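# Lift the wooden crate onto its stand without dropping

## Task

Set the wooden crate down on its stand, and never let it fall at any point.

## Robot and tools

Robot: two arms, left_arm and right_arm, each with a parallel gripper. Calibrated base poses in the scene frame: left_arm at (-0.031, +0.253, +0.043) m, quat_wxyz (+1.000, 0, 0, +0.023); right_arm at (+0.026, -0.229, +0.004) m, quat_wxyz (+1.000, 0, 0, +0.003). A camera stand is fixed to the floor behind the arms. Loose objects may occasionally get a brief shove. Anything that falls or is left off the table means failure.

Frames: the scene frame has its origin at table-top height, halfway between the nominal bases, +z up, +x pointing out over the table, and left_arm on the +y side (arm names do not match image left/right). Fixed cameras and the table use the scene frame. Each arm's reported hand pose, velocities, targets and wrist-camera pose use that arm's own base frame. Offsets run along the arm's own base axes, and rotations pivot on the Hand target position. Fingers point along the gripper's +z and close along its y; end_effector_position is the spot between the pads, roughly 1 cm short of the fingertips. Reported poses can be off by a few centimetres, worse at long reach.

Row format (shared by execute_actions and move): 14 numbers, each in [-1, 1], always for both arms: left_arm dx, dy, dz, rx, ry, rz, opening, then right_arm in the same order. dx..rz are offsets from that arm's Hand target, not absolute poses; 1.0 equals 0.6 m or 180 degrees; rx, ry, rz form a single rotation vector. A translation longer than 1.0 gets scaled down along its direction. Opening is absolute: +1 fully open (0.093 m), -1 closed. Six zeros re-request the current Hand target; a 0 opening is a real command, so resend the present opening to leave a gripper unchanged.

execute_actions(actions, cameras): actions is a list of actions; each action is up to 15 rows, one per 1/30 s step, and a short action repeats its final row. Every row in an action counts from the Hand target at that action's start, so sending the same offset again moves further. cameras: list of names, ["all"], or []; by default images appear only for an empty actions list. An empty list also reveals the scene number and fields normally hidden.

move(target, speed, blend, opening_speed, grip_force, blocking, cameras): drives straight paths toward one row or a list of up to 15 rows, all offsets measured from the same starting Hand targets. speed: m/s, 0.002 to 2.9, default 0.25 (turning up to twice that in rad/s), one value or one per target. blend: corner rounding in m for lists, 0 = stop at each. opening_speed: opening units per second, at least 0.2. grip_force: newtons per pad, 10 to 50, stays set; lower values close slowly. blocking=false returns after about 0.5 s while motion continues. All paths finish together, capped at 10 s. No obstacle avoidance. Changed openings may pause the arms. The "move:" line reports done, off_target, moving, held or fault plus limits (paced = clipped, held = steps withheld); done means resting within 10 mm and 2 degrees. Avoid routing a gripper near its own base; go around it.

wait(seconds 0 to 10): let time pass holding commands. stop(): brakes a running move. zoom_image(camera, region [x0, y0, x1, y1] in pixels, max 504 by 504) enlarges part of the newest image. finished_scene(scene): ends the current scene, irreversible; call only once the crate rests on the stand untouched.

Control notes: commanded orientation is clipped to within 40 degrees of the measured one. Hand target in results is the last command after clipping, and the next offsets start from it. Grippers often stop short or sag and tilt from friction and weight; check position and orientation after each move and correct by sending the remaining gap. To end pressing against something, command the target back beyond the gripper. "Tool commands" lists current commands.

Gripping: grip_measured uses the opening scale. Pads meet near -0.94; each mm of object width adds about 0.0208 above that; the reading may sit up to 0.02 high. For a rigid flat-sided object, command at least 0.24 below the width's reading for full force; keep sending that value to hold; send well above it to release. Squeeze is about 50-65 N per pad. Joint positions end with the finger gap in metres.

Joint ranges (rad): waist -2.618 to 3.054, shoulder 0 to 3.142, elbow 0 to 3.142 (straight 2.901), wrist pitch -1.571 to 1.571, wrist yaw -1.571 to 1.571, wrist roll -2.094 to 2.094. Joint torques include the arm's weight, have offsets and noise, and readings 1-3 wrap at ±28 N m.

Heat: loads, stretched poses and unreachable targets warm motors. At 75 °C a MOTOR HOT line appears; at 90 °C an OVER-TEMPERATURE FAULT folds that arm and disables it; at 100 °C it collapses.

Cameras: cam_high, cam_low, cam_left_wrist, cam_right_wrist, each 896x504.

Avoid: dropping or releasing a moving crate, fast impacts, hard pushes on fixed or heavy items, arms touching each other or one gripper closing on the other's fingers, strain on wrist camera cables, and arm fault stops. Move smoothly and moderately.

Each tool is called after ">>>" in YAML: its name, and indented under it one key for each argument.

## Session

>>> execute_actions:
  actions: []

Scene clock: 0.00 s.
left_arm: end_effector_position=(+0.2354, -0.1173, +0.3329) grip_measured=+1.000 end_effector_quat_wxyz=(+0.602, +0.039, +0.729, -0.323) | right_arm: end_effector_position=(+0.1983, -0.0984, +0.3815) grip_measured=+1.000 end_effector_quat_wxyz=(+0.634, +0.314, +0.673, -0.217)
Joint positions: left_arm=[-0.316 0.529 0.705 -0.244 0.23 -0.424 0.093] | right_arm=[0.226 0.606 0.996 -0.576 0.985 0.264 0.093]
Joint velocities: within noise
Joint torques (N m): no reading
Motor temperatures (°C): left_arm=[28 33 35 36 27 29 28] | right_arm=[30 33 35 32 30 28 29]
Heat: left arm: 36 °C; right arm: 35 °C.
Hand target: left_arm +0.2342, -0.1169, +0.3441; +0.614, +0.041, +0.718, -0.326 | right_arm +0.1977, -0.0985, +0.3835; +0.635, +0.315, +0.671, -0.216
Tool commands: left_gripper/opening=+1.0 right_gripper/opening=+1.0

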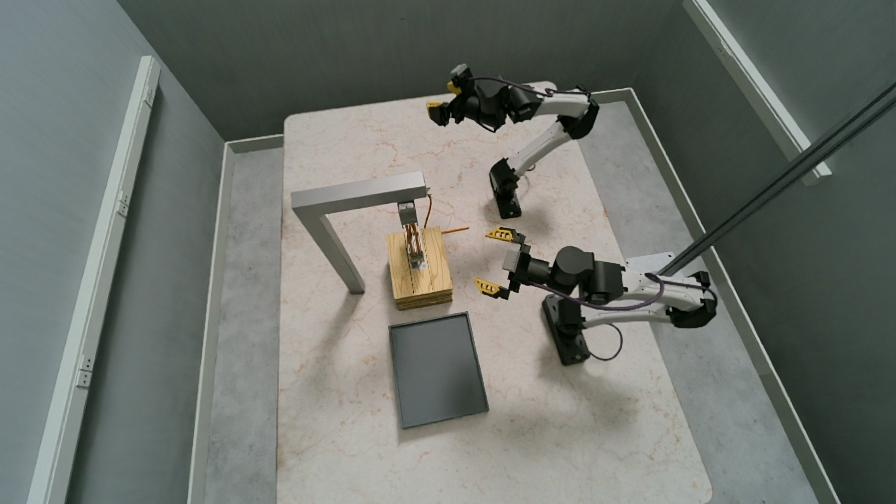

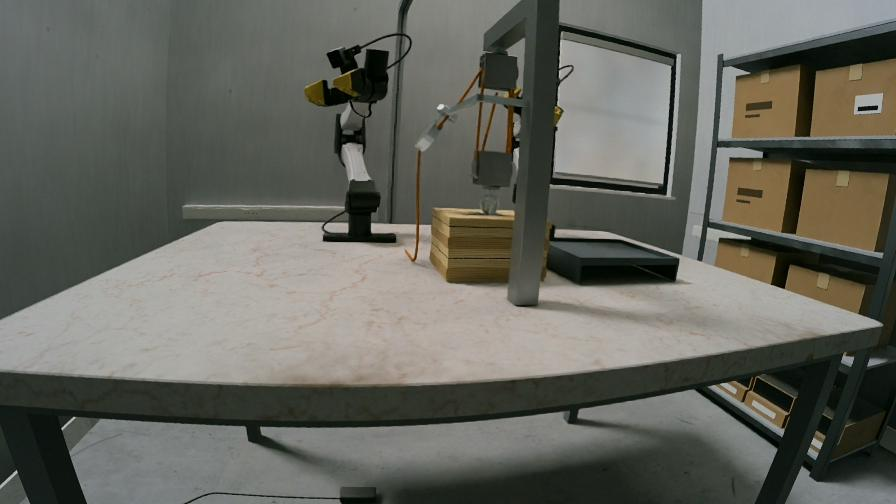

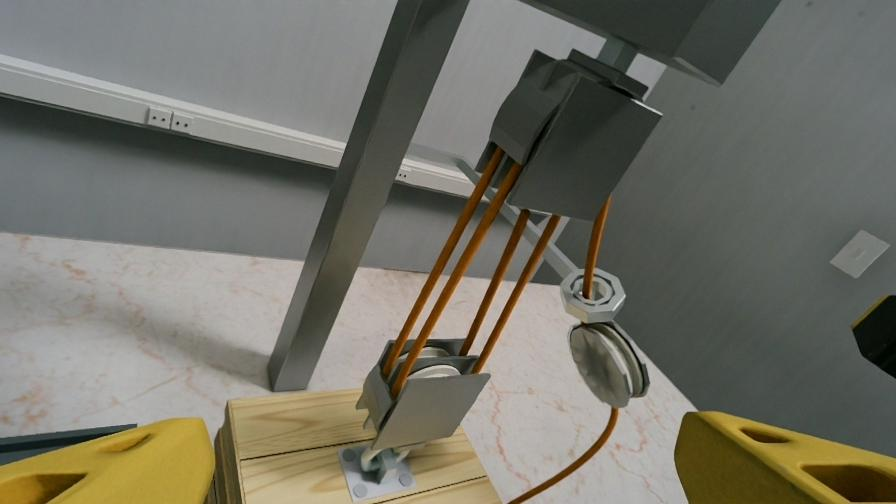

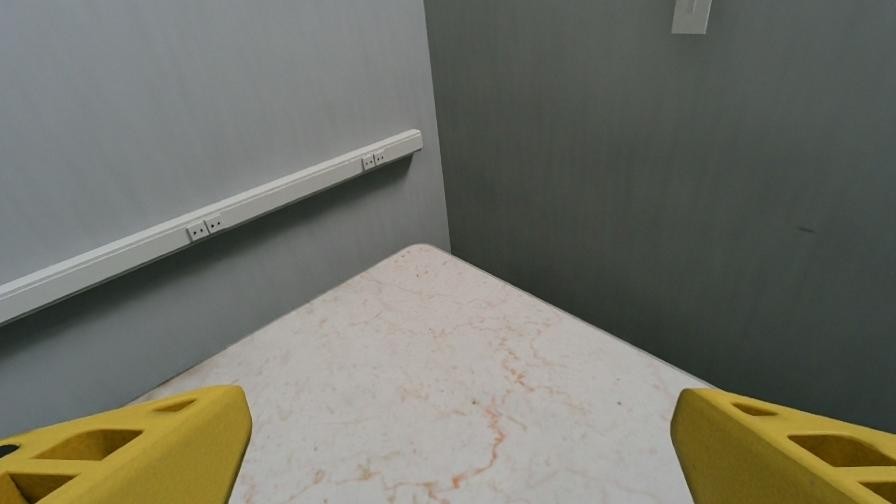

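>>> zoom_image:
  camera: "cam_high"
  region: [280, 150, 530, 440]

>>> zoom_image:
  camera: "cam_low"
  region: [380, 0, 700, 310]

>>> zoom_image:
  camera: "cam_left_wrist"
  region: [300, 20, 700, 500]

Scaled by 1.738 from the camera's 896x504 image, which has a finer 1280x720 frame.

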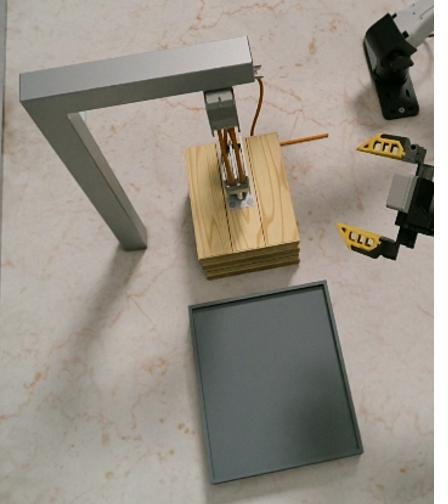

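Scaled by 1.575 from the camera's 896x504 image, which has a finer 1280x720 frame.

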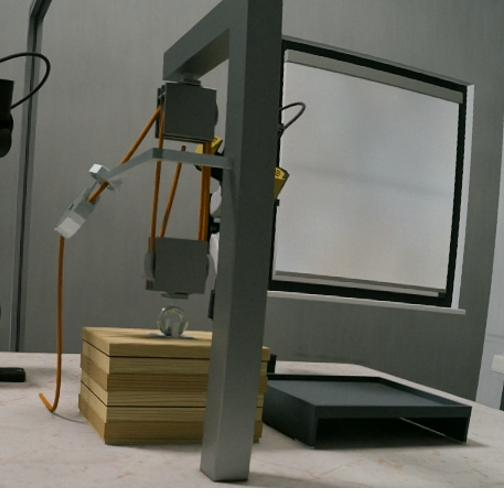

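Scaled by 1.050 from the camera's 896x504 image, which has a finer 1280x720 frame.

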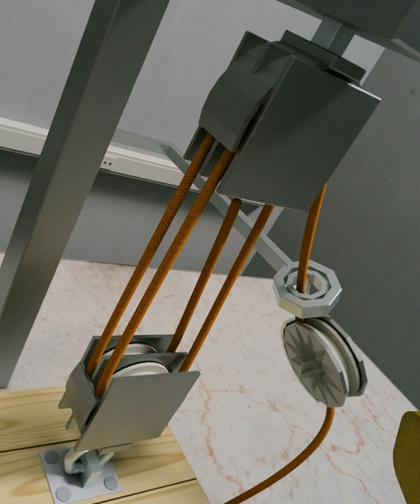

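>>> move:
  target: [0,0,0,0,0,0,1,-0.022,0.364,-0.139,-0.041,-0.031,0.429,1]
  cameras: ["all"]

Scene clock: 20.70 s.
left_arm: end_effector_position=(+0.2354, -0.1173, +0.3329) grip_measured=+1.000 end_effector_quat_wxyz=(+0.602, +0.039, +0.729, -0.323) | right_arm: end_effector_position=(+0.1826, +0.1182, +0.3006) grip_measured=+1.000 end_effector_quat_wxyz=(+0.676, -0.198, +0.681, +0.202)
Joint positions: left_arm=[-0.316 0.529 0.705 -0.244 0.23 -0.424 0.093] | right_arm=[0.579 0.205 0.527 -0.325 0.006 0.008 0.093]
Joint torques (N m): left_arm=[-0.08 0.53 8.55 2.51 -0.03 0.01] | right_arm=[-0.81 2.86 5.39 2.39 -0.1 -0.08]
Motor temperatures (°C): left_arm=[28 32 40 43 27 29 27] | right_arm=[30 32 36 35 30 28 29]
Heat: left arm: 43 °C; right arm: 36 °C.
Hand target: left_arm +0.2342, -0.1169, +0.3441; +0.614, +0.041, +0.718, -0.326 | right_arm +0.1845, +0.1199, +0.3001; +0.678, -0.201, +0.678, +0.202
Off the commanded pose: left_arm 0.011 m, 2 deg | right_arm 0.003 m, 1 deg.
move: off_target (left_arm)

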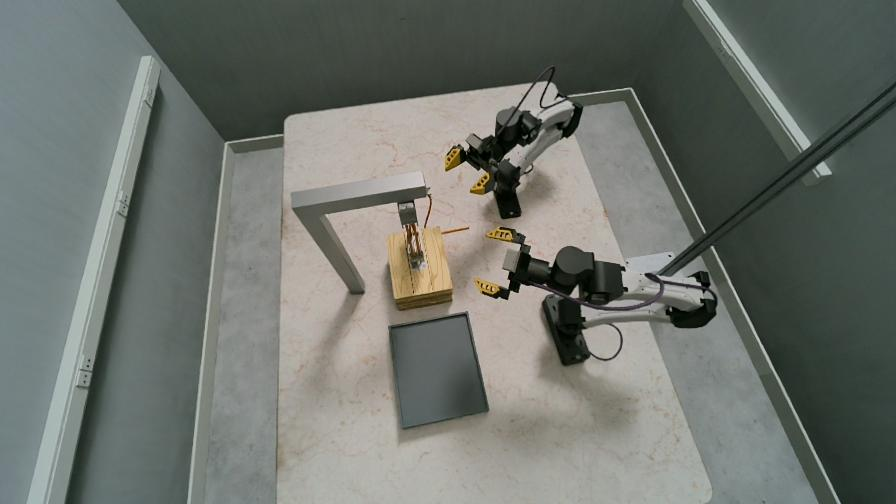

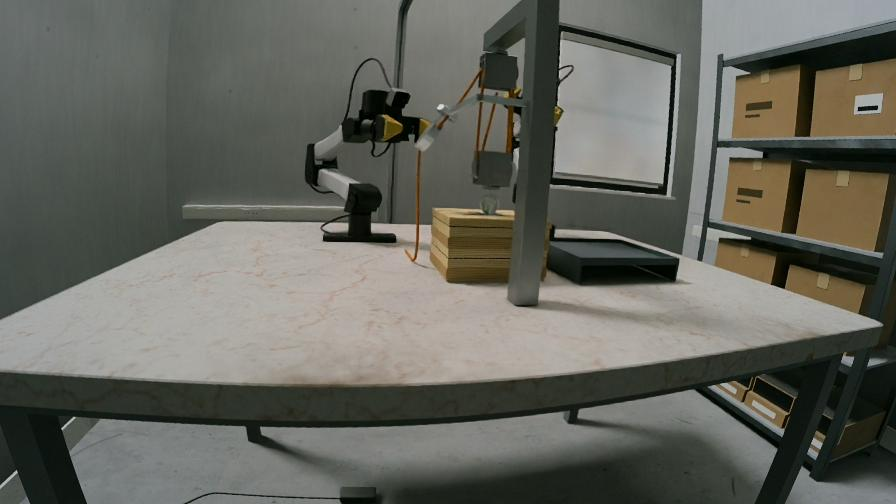

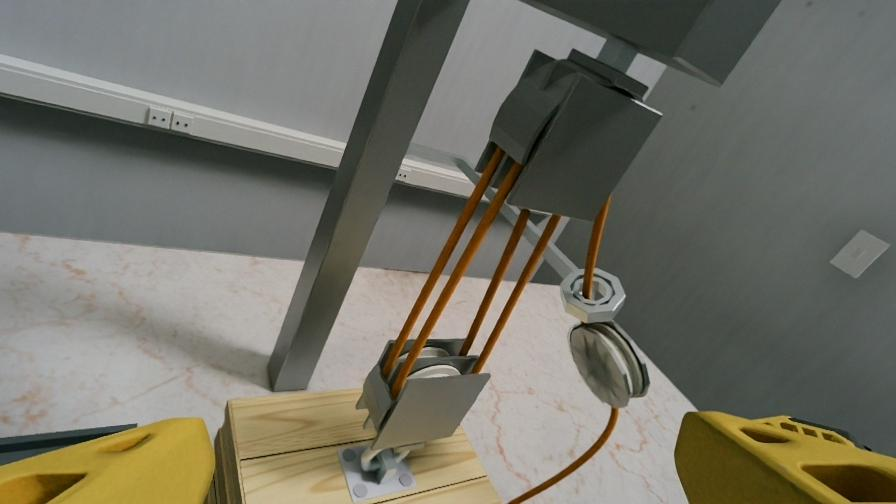

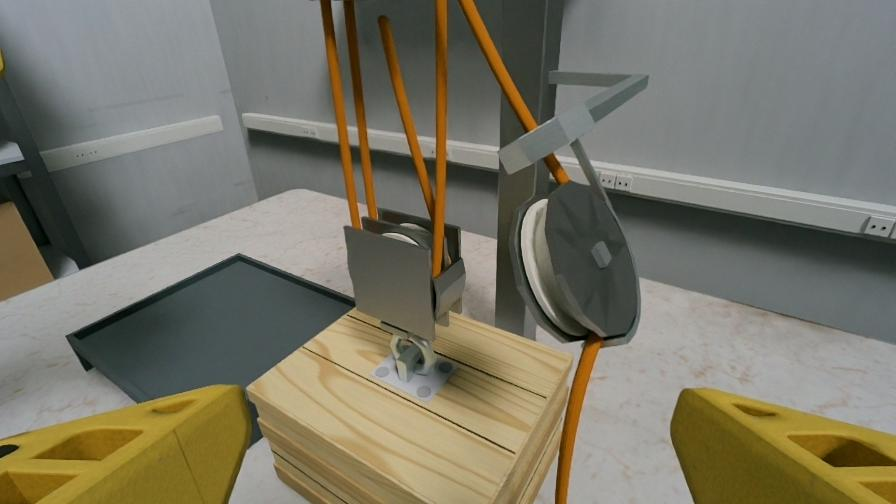

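>>> move:
  target: [0,0,0,0,0,0,1,0.027,-0.053,-0.15,0,0,-0.045,1]
  cameras: ["all"]

Scene clock: 29.60 s.
left_arm: end_effector_position=(+0.2354, -0.1173, +0.3329) grip_measured=+1.000 end_effector_quat_wxyz=(+0.602, +0.039, +0.729, -0.323) | right_arm: end_effector_position=(+0.2031, +0.0887, +0.2120) grip_measured=+1.000 end_effector_quat_wxyz=(+0.665, -0.154, +0.715, +0.150)
Joint positions: left_arm=[-0.316 0.529 0.705 -0.244 0.23 -0.424 0.093] | right_arm=[0.344 -0.001 0.237 -0.309 -0.09 0.002 0.093]
Joint torques (N m): left_arm=[-0.06 0.53 8.53 2.52 -0.05 0.03] | right_arm=[-0.81 1.37 6.17 2.09 -0.1 -0.09]
Heat: left arm: 44 °C; right arm: 37 °C.
Hand target: left_arm +0.2342, -0.1169, +0.3441; +0.614, +0.041, +0.718, -0.326 | right_arm +0.2007, +0.0882, +0.2102; +0.690, -0.153, +0.690, +0.154
Off the commanded pose: left_arm 0.011 m, 2 deg | right_arm 0.003 m, 4 deg.
joint sent to its limit (right arm) — joint 2 (shoulder), lower limit. The joint targets are off in orientation, not in position.
move: off_target (left_arm, right_arm)

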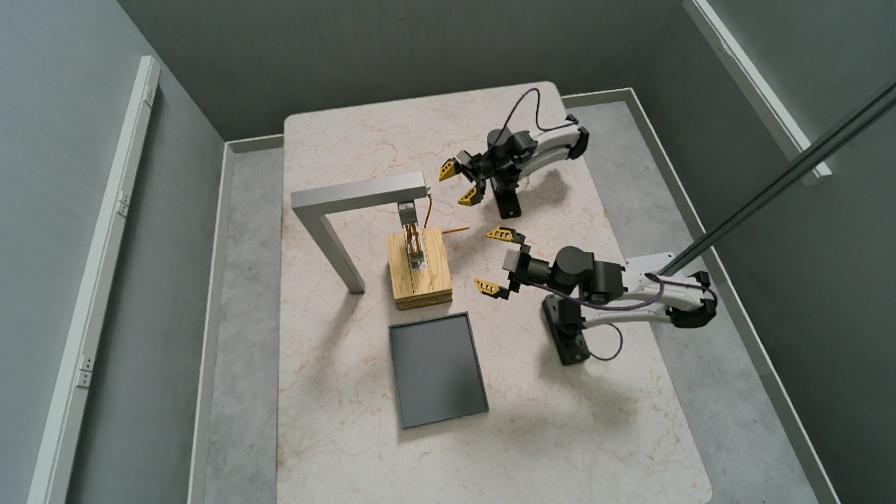

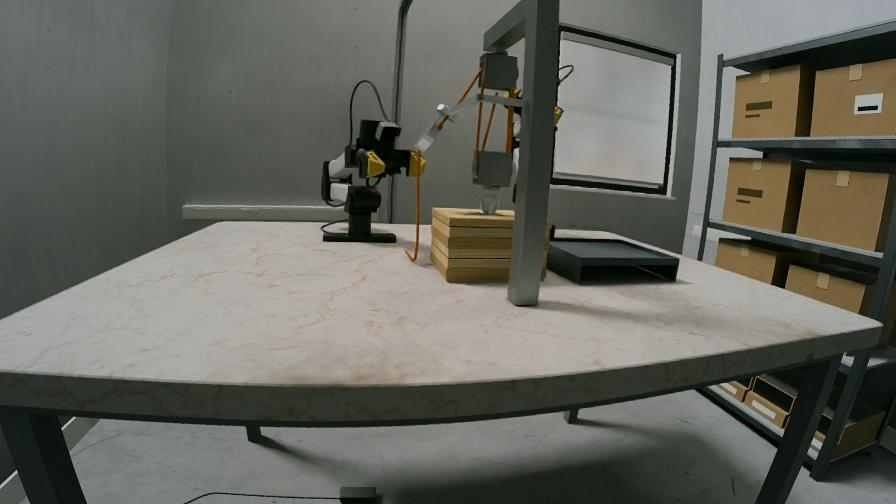

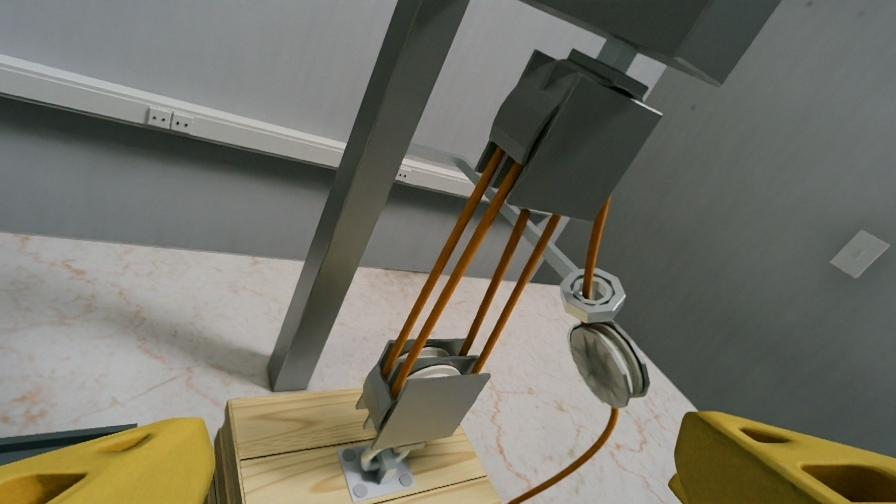

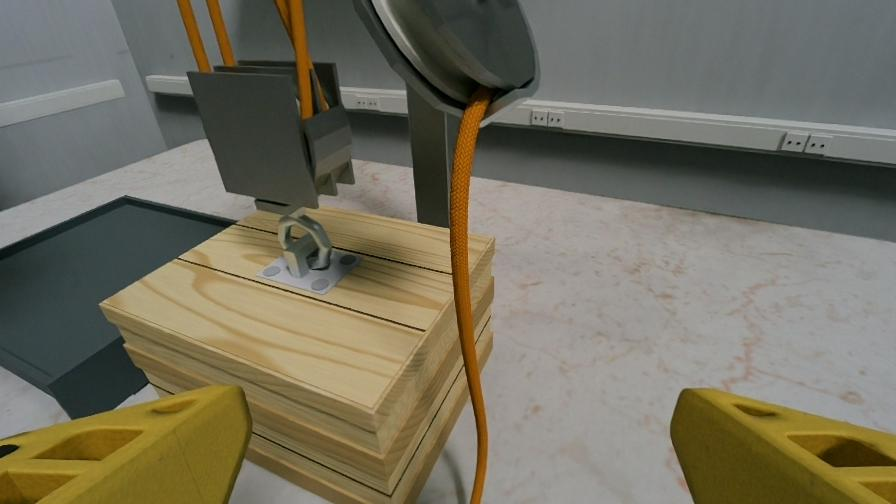

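>>> move:
  target: [0,0,0,0,0,0,1,0.133,0.052,-0.025,0,0,0,1]
  cameras: ["cam_right_wrist","cam_left_wrist","cam_high"]
  speed: 0.15

Scene clock: 33.33 s.
left_arm: end_effector_position=(+0.2354, -0.1173, +0.3329) grip_measured=+1.000 end_effector_quat_wxyz=(+0.602, +0.039, +0.729, -0.323) | right_arm: end_effector_position=(+0.2810, +0.1187, +0.1972) grip_measured=+1.000 end_effector_quat_wxyz=(+0.689, -0.153, +0.691, +0.155)
Joint positions: left_arm=[-0.316 0.529 0.705 -0.244 0.23 -0.424 0.093] | right_arm=[0.351 0.778 0.125 0.651 -0.088 0.002 0.093]
Joint torques (N m): left_arm=[-0.13 0.58 8.53 2.54 -0.04 0.03] | right_arm=[0.4 0.01 5.81 2.36 0.14 -0.02]
Heat: left arm: 45 °C; right arm: 37 °C.
Hand target: left_arm +0.2342, -0.1169, +0.3441; +0.614, +0.041, +0.718, -0.326 | right_arm +0.2805, +0.1193, +0.1951; +0.690, -0.153, +0.690, +0.154
Off the commanded pose: left_arm 0.011 m, 2 deg | right_arm 0.002 m, 0 deg.
move: off_target (left_arm)
Images, in order (width x height): cam_high 896x504, cam_left_wrist 896x504, cam_right_wrist 896x504.

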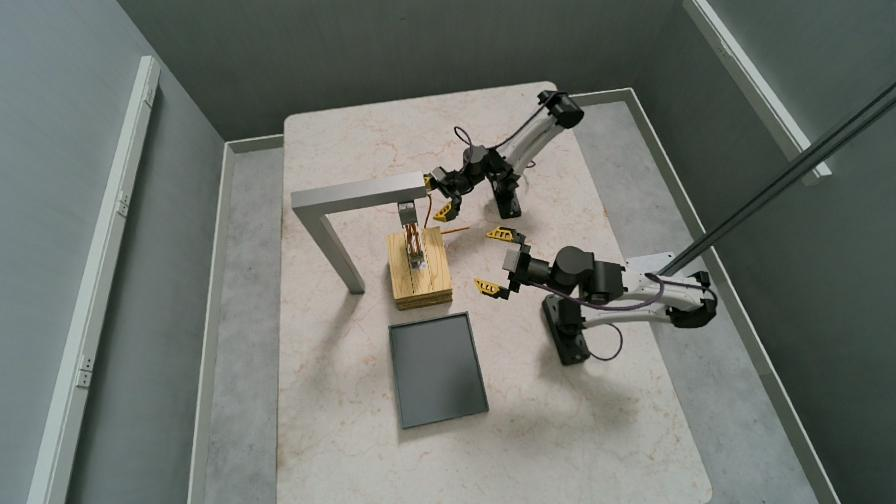

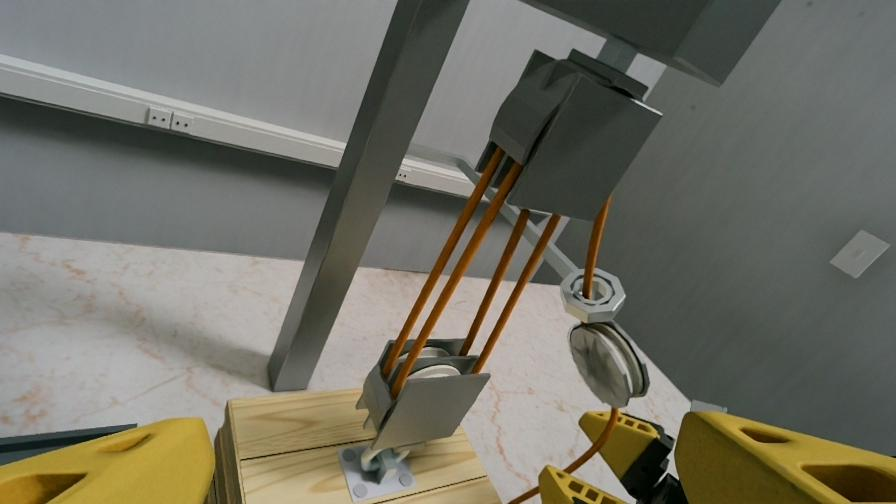

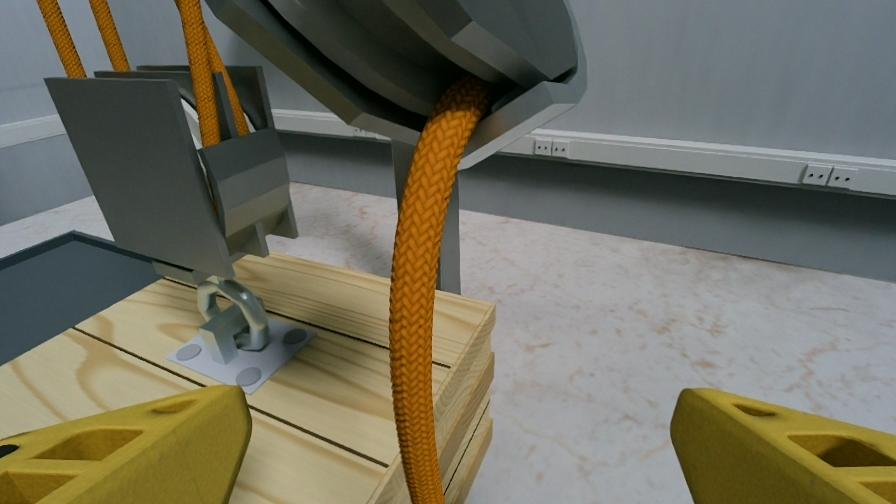

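>>> move:
  target: [0,0,0,0,0,0,1,0.026,0.022,-0.045,0,0,0,1]
  cameras: ["cam_right_wrist","cam_left_wrist"]
  speed: 0.12

Scene clock: 36.80 s.
left_arm: end_effector_position=(+0.2354, -0.1173, +0.3329) grip_measured=+1.000 end_effector_quat_wxyz=(+0.602, +0.039, +0.729, -0.323) | right_arm: end_effector_position=(+0.2972, +0.1328, +0.1706) grip_measured=+1.000 end_effector_quat_wxyz=(+0.690, -0.155, +0.690, +0.156)
Joint positions: left_arm=[-0.316 0.529 0.705 -0.244 0.23 -0.424 0.093] | right_arm=[0.395 1.139 0.087 1.052 -0.048 0.002 0.093]
Joint torques (N m): left_arm=[-0.17 0.55 8.49 2.55 -0.04 0.03] | right_arm=[0.4 -1.18 4.66 2.37 0.18 -0.03]
Heat: left arm: 45 °C; right arm: 37 °C.
Hand target: left_arm +0.2342, -0.1169, +0.3441; +0.614, +0.041, +0.718, -0.326 | right_arm +0.2961, +0.1325, +0.1680; +0.690, -0.153, +0.690, +0.154
Off the commanded pose: left_arm 0.011 m, 2 deg | right_arm 0.003 m, 0 deg.
move: off_target (left_arm)
Images, in order (width x height): cam_left_wrist 896x504, cam_right_wrist 896x504.

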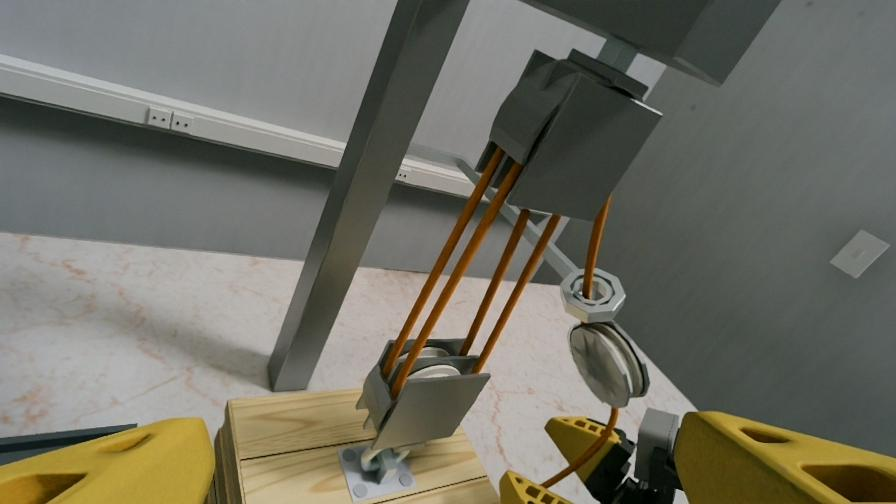

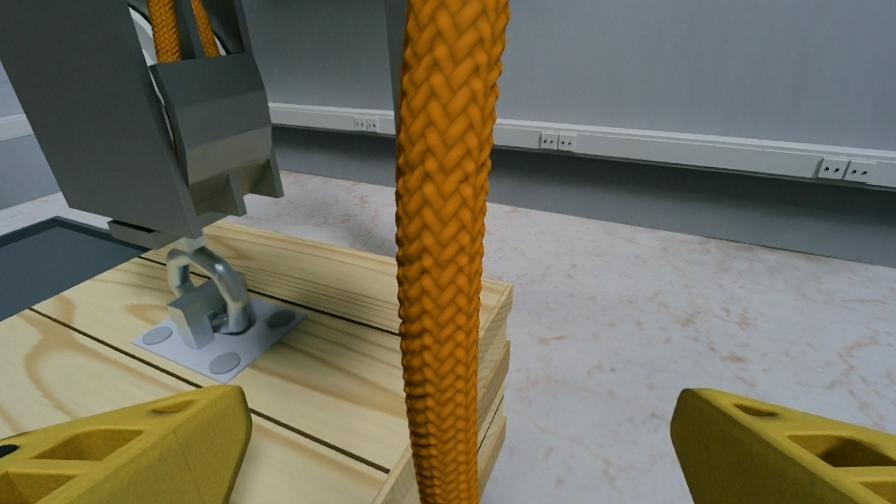

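>>> move:
  target:
    - [0,0,0,0,0,0,1,-0.024,-0.011,0.0,0,0,0,1]
    - [0,0,0,0,0,0,1,-0.024,-0.011,0.0,0,0,0,-1]
  cameras: ["cam_right_wrist","cam_left_wrist"]
  speed: 0.1
  opening_speed: 1.2

Scene clock: 40.77 s.
left_arm: end_effector_position=(+0.2354, -0.1173, +0.3329) grip_measured=+1.000 end_effector_quat_wxyz=(+0.602, +0.039, +0.729, -0.323) | right_arm: end_effector_position=(+0.2834, +0.1271, +0.1718) grip_measured=-0.956 end_effector_quat_wxyz=(+0.694, -0.154, +0.686, +0.157)
Joint positions: left_arm=[-0.316 0.529 0.705 -0.244 0.23 -0.424 0.093] | right_arm=[0.395 1.019 0.041 0.991 -0.048 0.002 0]
Joint torques (N m): left_arm=[-0.13 0.49 8.54 2.5 -0.04 0.01] | right_arm=[0.16 -2.37 5.03 2.01 0.15 -0.03]
Heat: left arm: 45 °C; right arm: 38 °C.
Hand target: left_arm +0.2342, -0.1169, +0.3441; +0.614, +0.041, +0.718, -0.326 | right_arm +0.2817, +0.1259, +0.1681; +0.690, -0.153, +0.690, +0.154
Off the commanded pose: left_arm 0.011 m, 2 deg | right_arm 0.004 m, 1 deg.
move: off_target (left_arm)
Images, in order (width x height): cam_left_wrist 896x504, cam_right_wrist 896x504.

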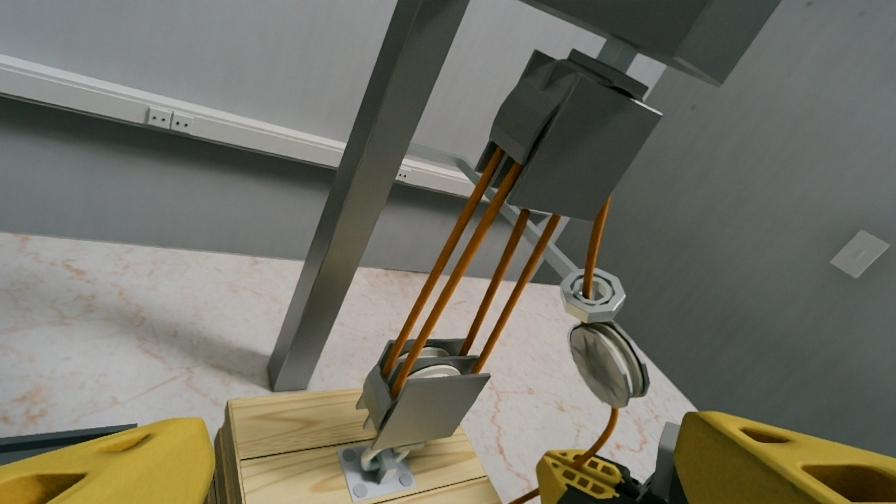

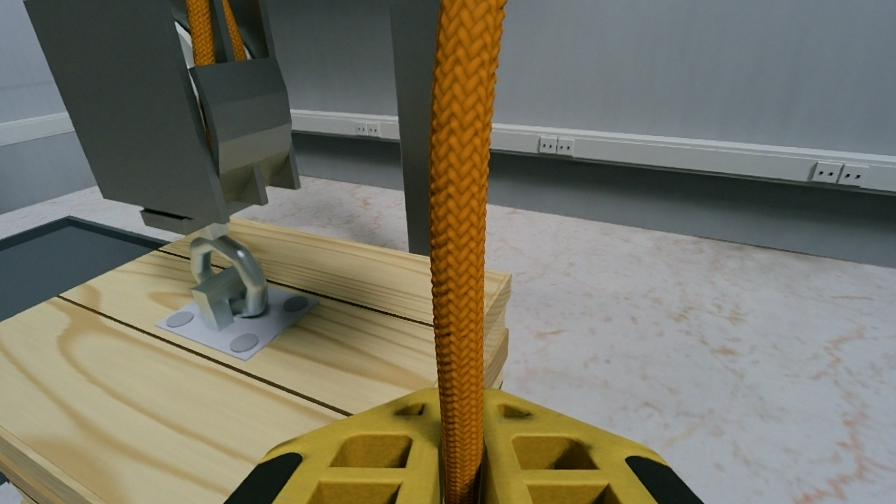

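>>> move:
  target: [0,0,0,0,0,0,1,0,-0.05,-0.13,0,0,0,-1]
  cameras: ["all"]
  speed: 0.08

Scene clock: 45.43 s.
left_arm: end_effector_position=(+0.2354, -0.1173, +0.3329) grip_measured=+1.000 end_effector_quat_wxyz=(+0.602, +0.039, +0.729, -0.323) | right_arm: end_effector_position=(+0.2885, +0.1157, +0.1391) grip_measured=-0.956 end_effector_quat_wxyz=(+0.671, -0.309, +0.634, +0.227)
Joint positions: left_arm=[-0.316 0.529 0.705 -0.244 0.23 -0.424 0.093] | right_arm=[-0.017 1.557 0.063 1.501 -0.798 -0.123 0]
Joint torques (N m): left_arm=[-0.14 0.46 8.5 2.53 -0.05 0] | right_arm=[-3.64 0.72 -1.72 1.11 0.53 -0.1]
Heat: left arm: 46 °C; right arm: 37 °C.
Hand target: left_arm +0.2342, -0.1169, +0.3441; +0.614, +0.041, +0.718, -0.326 | right_arm +0.2817, +0.0959, +0.0901; +0.690, -0.153, +0.690, +0.154
Off the commanded pose: left_arm 0.011 m, 2 deg | right_arm 0.053 m, 21 deg.
joint sent to its limit (right arm) — joint 3 (elbow), lower limit, where the elbow is as bent as it goes. The joint targets are off in position and orientation.
move: off_target (left_arm, right_arm)

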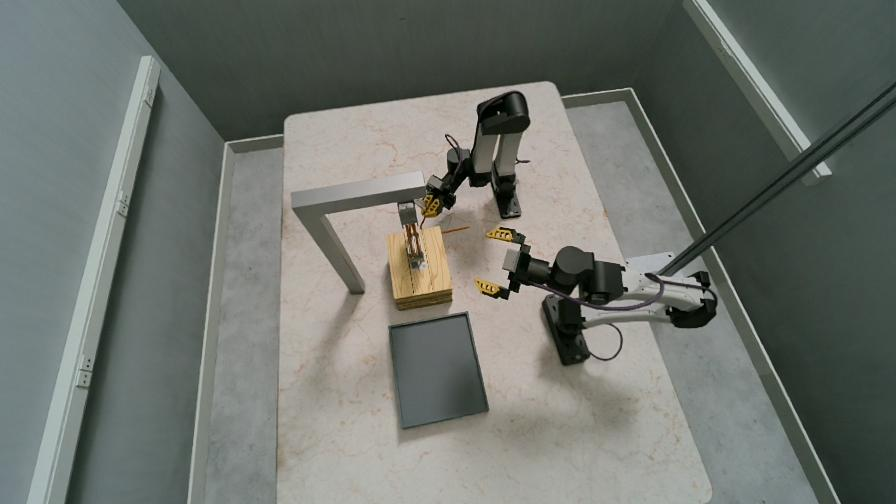

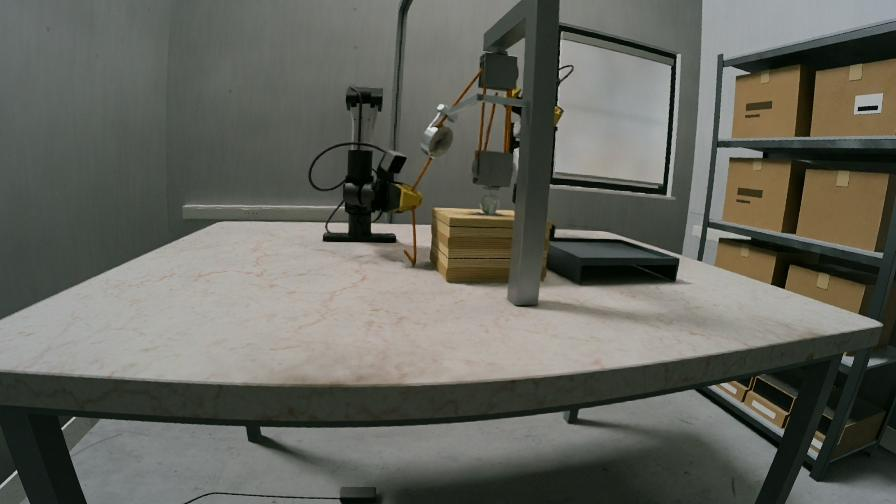

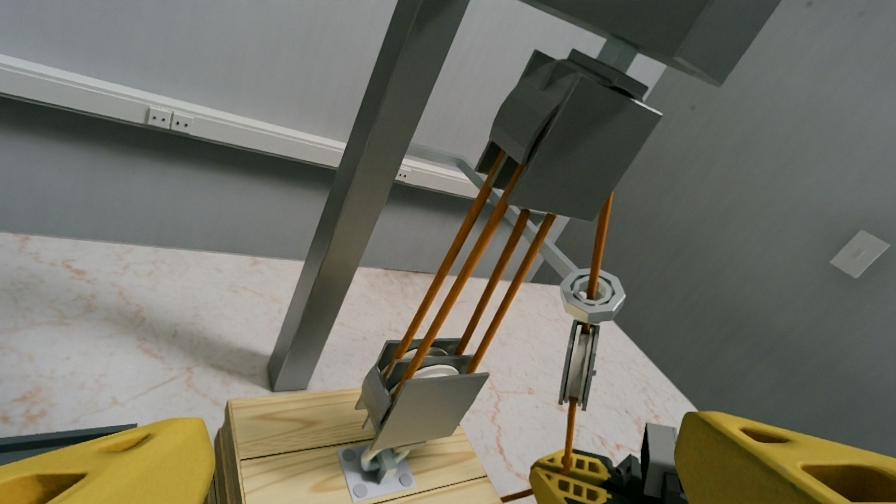

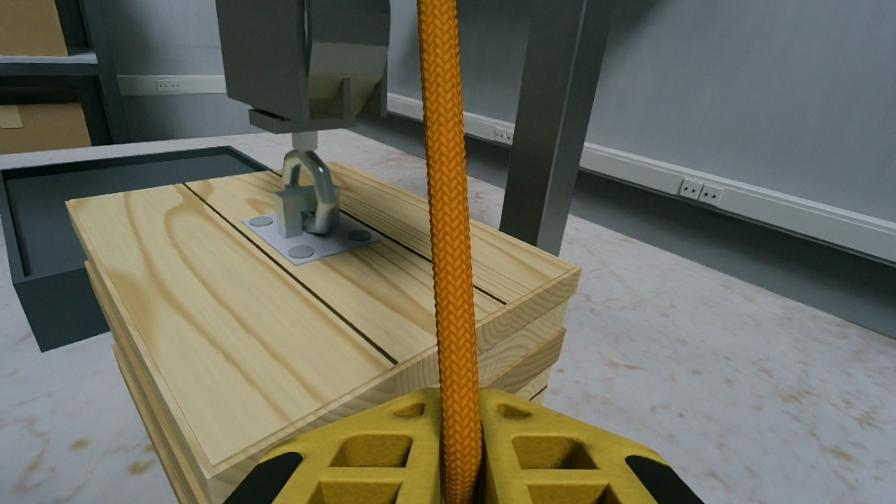

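>>> move:
  target: [0,0,0,0,0,0,1,0.164,-0.293,0.083,0,0,-0.139,-1]
  cameras: ["all"]
  speed: 0.1

Scene clock: 51.47 s.
left_arm: end_effector_position=(+0.2354, -0.1173, +0.3329) grip_measured=+1.000 end_effector_quat_wxyz=(+0.602, +0.039, +0.729, -0.323) | right_arm: end_effector_position=(+0.3492, +0.0171, +0.1998) grip_measured=-0.956 end_effector_quat_wxyz=(+0.756, -0.197, +0.617, +0.094)
Joint positions: left_arm=[-0.316 0.529 0.705 -0.244 0.23 -0.424 0.093] | right_arm=[-0.259 1.528 0.231 1.504 -0.681 -0.053 0]
Joint torques (N m): left_arm=[-0.17 0.53 8.61 2.52 -0.03 0.02] | right_arm=[-9.89 4.29 0.03 1.31 3.39 0.31]
Heat: left arm: 46 °C; right arm: 37 °C.
Hand target: left_arm +0.2342, -0.1169, +0.3441; +0.614, +0.041, +0.718, -0.326 | right_arm +0.3801, -0.0799, +0.1398; +0.707, +0.000, +0.707, +0.001
Off the commanded pose: left_arm 0.011 m, 2 deg | right_arm 0.118 m, 28 deg.
move: off_target (left_arm, right_arm)

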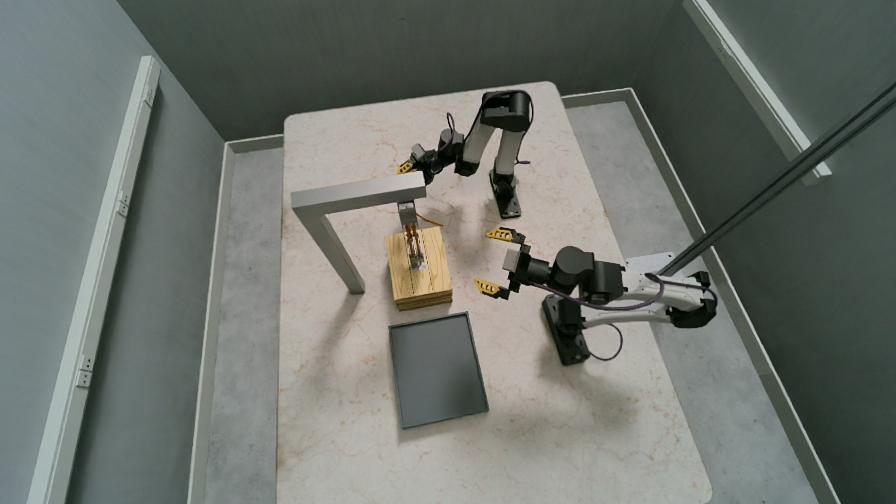

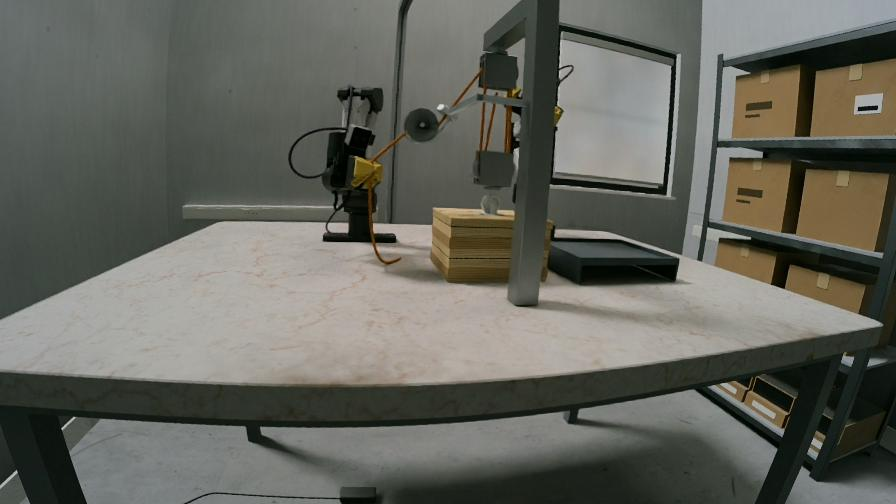

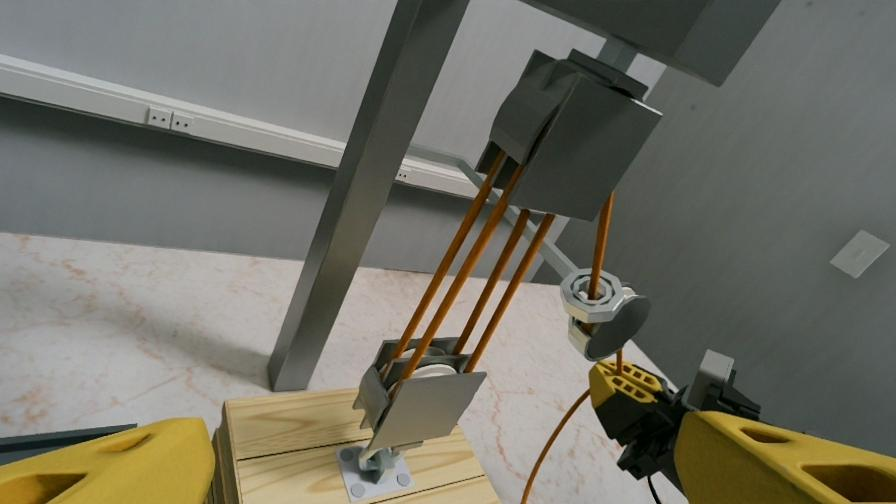

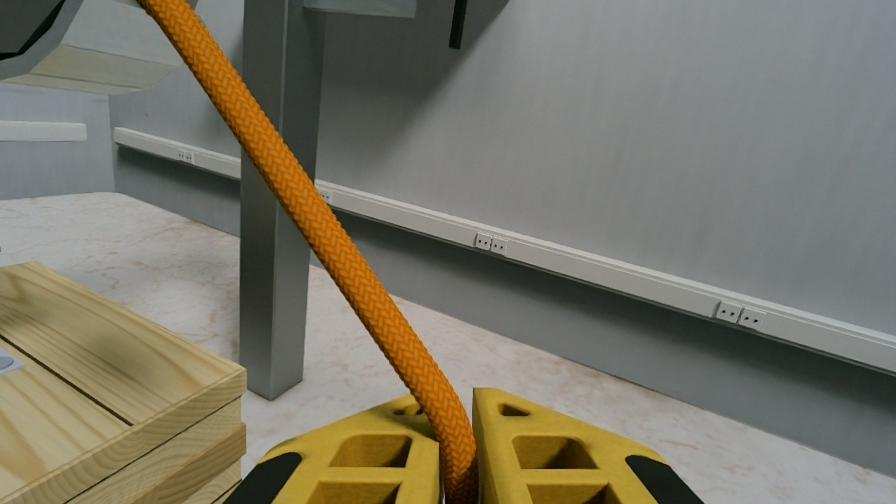

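>>> move:
  target: [0,0,0,0,0,0,1,0.033,-0.2,0.05,0.0523,0.218,-0.1437,-1]
  cameras: ["all"]
  speed: 0.1

Scene clock: 60.50 s.
left_arm: end_effector_position=(+0.2354, -0.1173, +0.3329) grip_measured=+1.000 end_effector_quat_wxyz=(+0.602, +0.039, +0.729, -0.323) | right_arm: end_effector_position=(+0.3422, -0.0820, +0.1949) grip_measured=-0.956 end_effector_quat_wxyz=(+0.667, -0.275, +0.646, +0.250)
Joint positions: left_arm=[-0.316 0.529 0.705 -0.244 0.23 -0.424 0.093] | right_arm=[-0.733 1.73 0.613 1.287 -1.492 0.126 0]
Joint torques (N m): left_arm=[-0.21 0.57 8.58 2.53 -0.05 0] | right_arm=[-12.75 -0.01 6.93 -0.05 3.87 0.35]
Motor temperatures (°C): left_arm=[28 32 45 46 27 28 27] | right_arm=[34 32 37 35 37 27 30]
Heat: left arm: 46 °C; right arm: 37 °C.
Hand target: left_arm +0.2342, -0.1169, +0.3441; +0.614, +0.041, +0.718, -0.326 | right_arm +0.3999, -0.2000, +0.1698; +0.576, -0.036, +0.812, +0.082
Off the commanded pose: left_arm 0.011 m, 2 deg | right_arm 0.134 m, 81 deg; orientation clipped.
move: off_target (left_arm, right_arm); limits=paced

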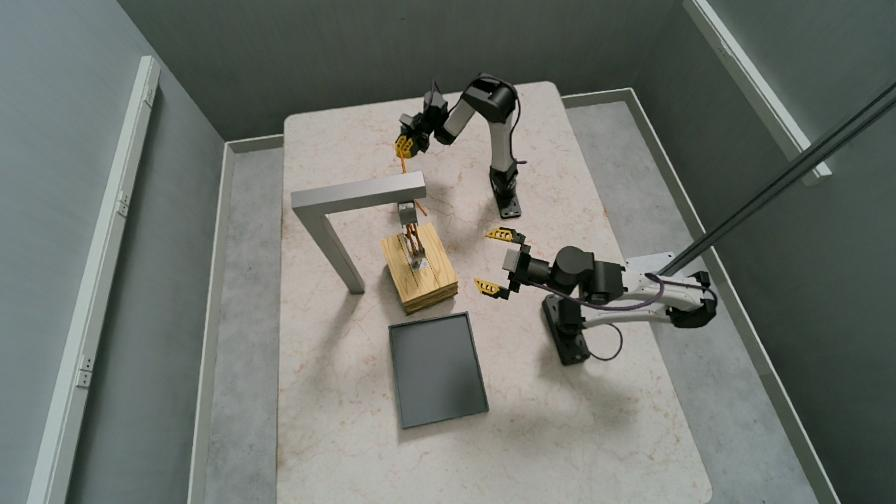

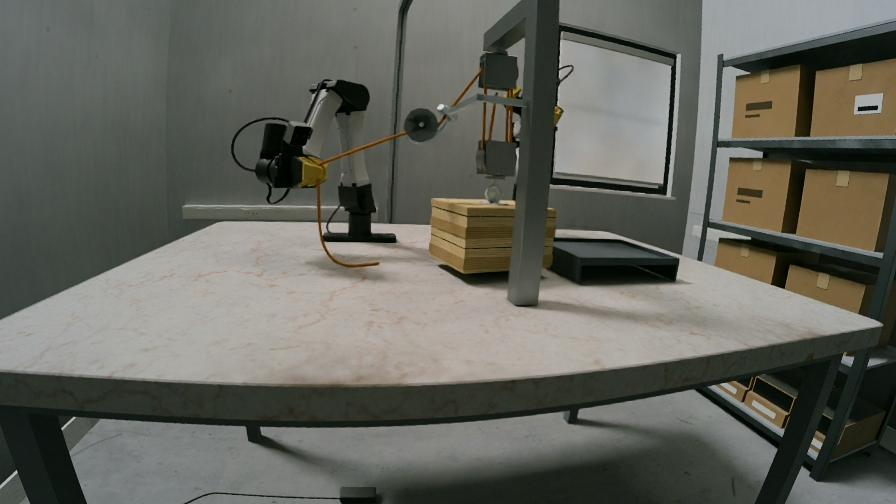

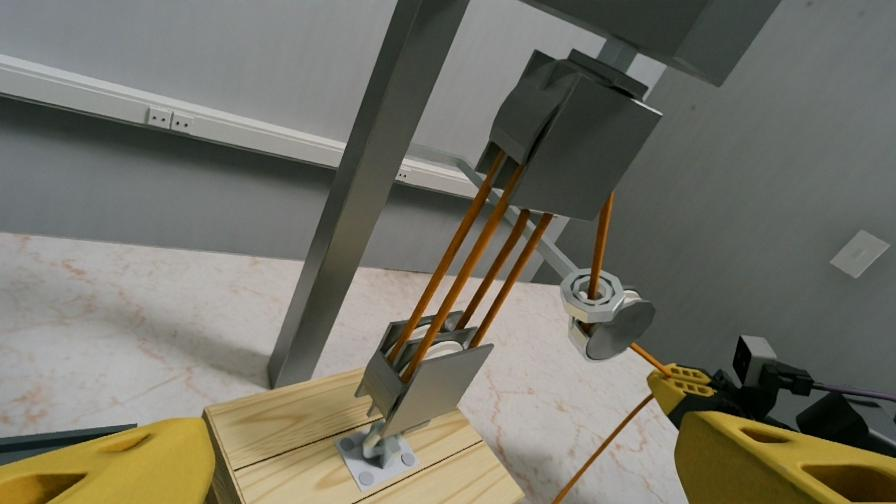

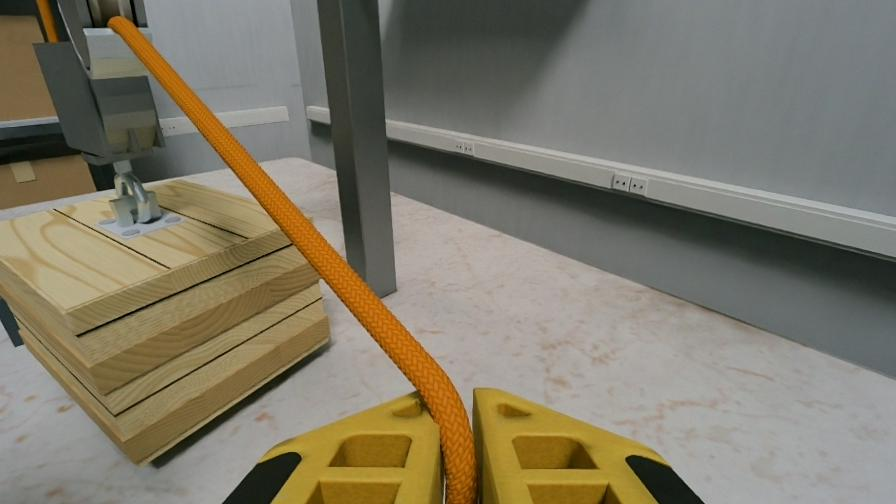

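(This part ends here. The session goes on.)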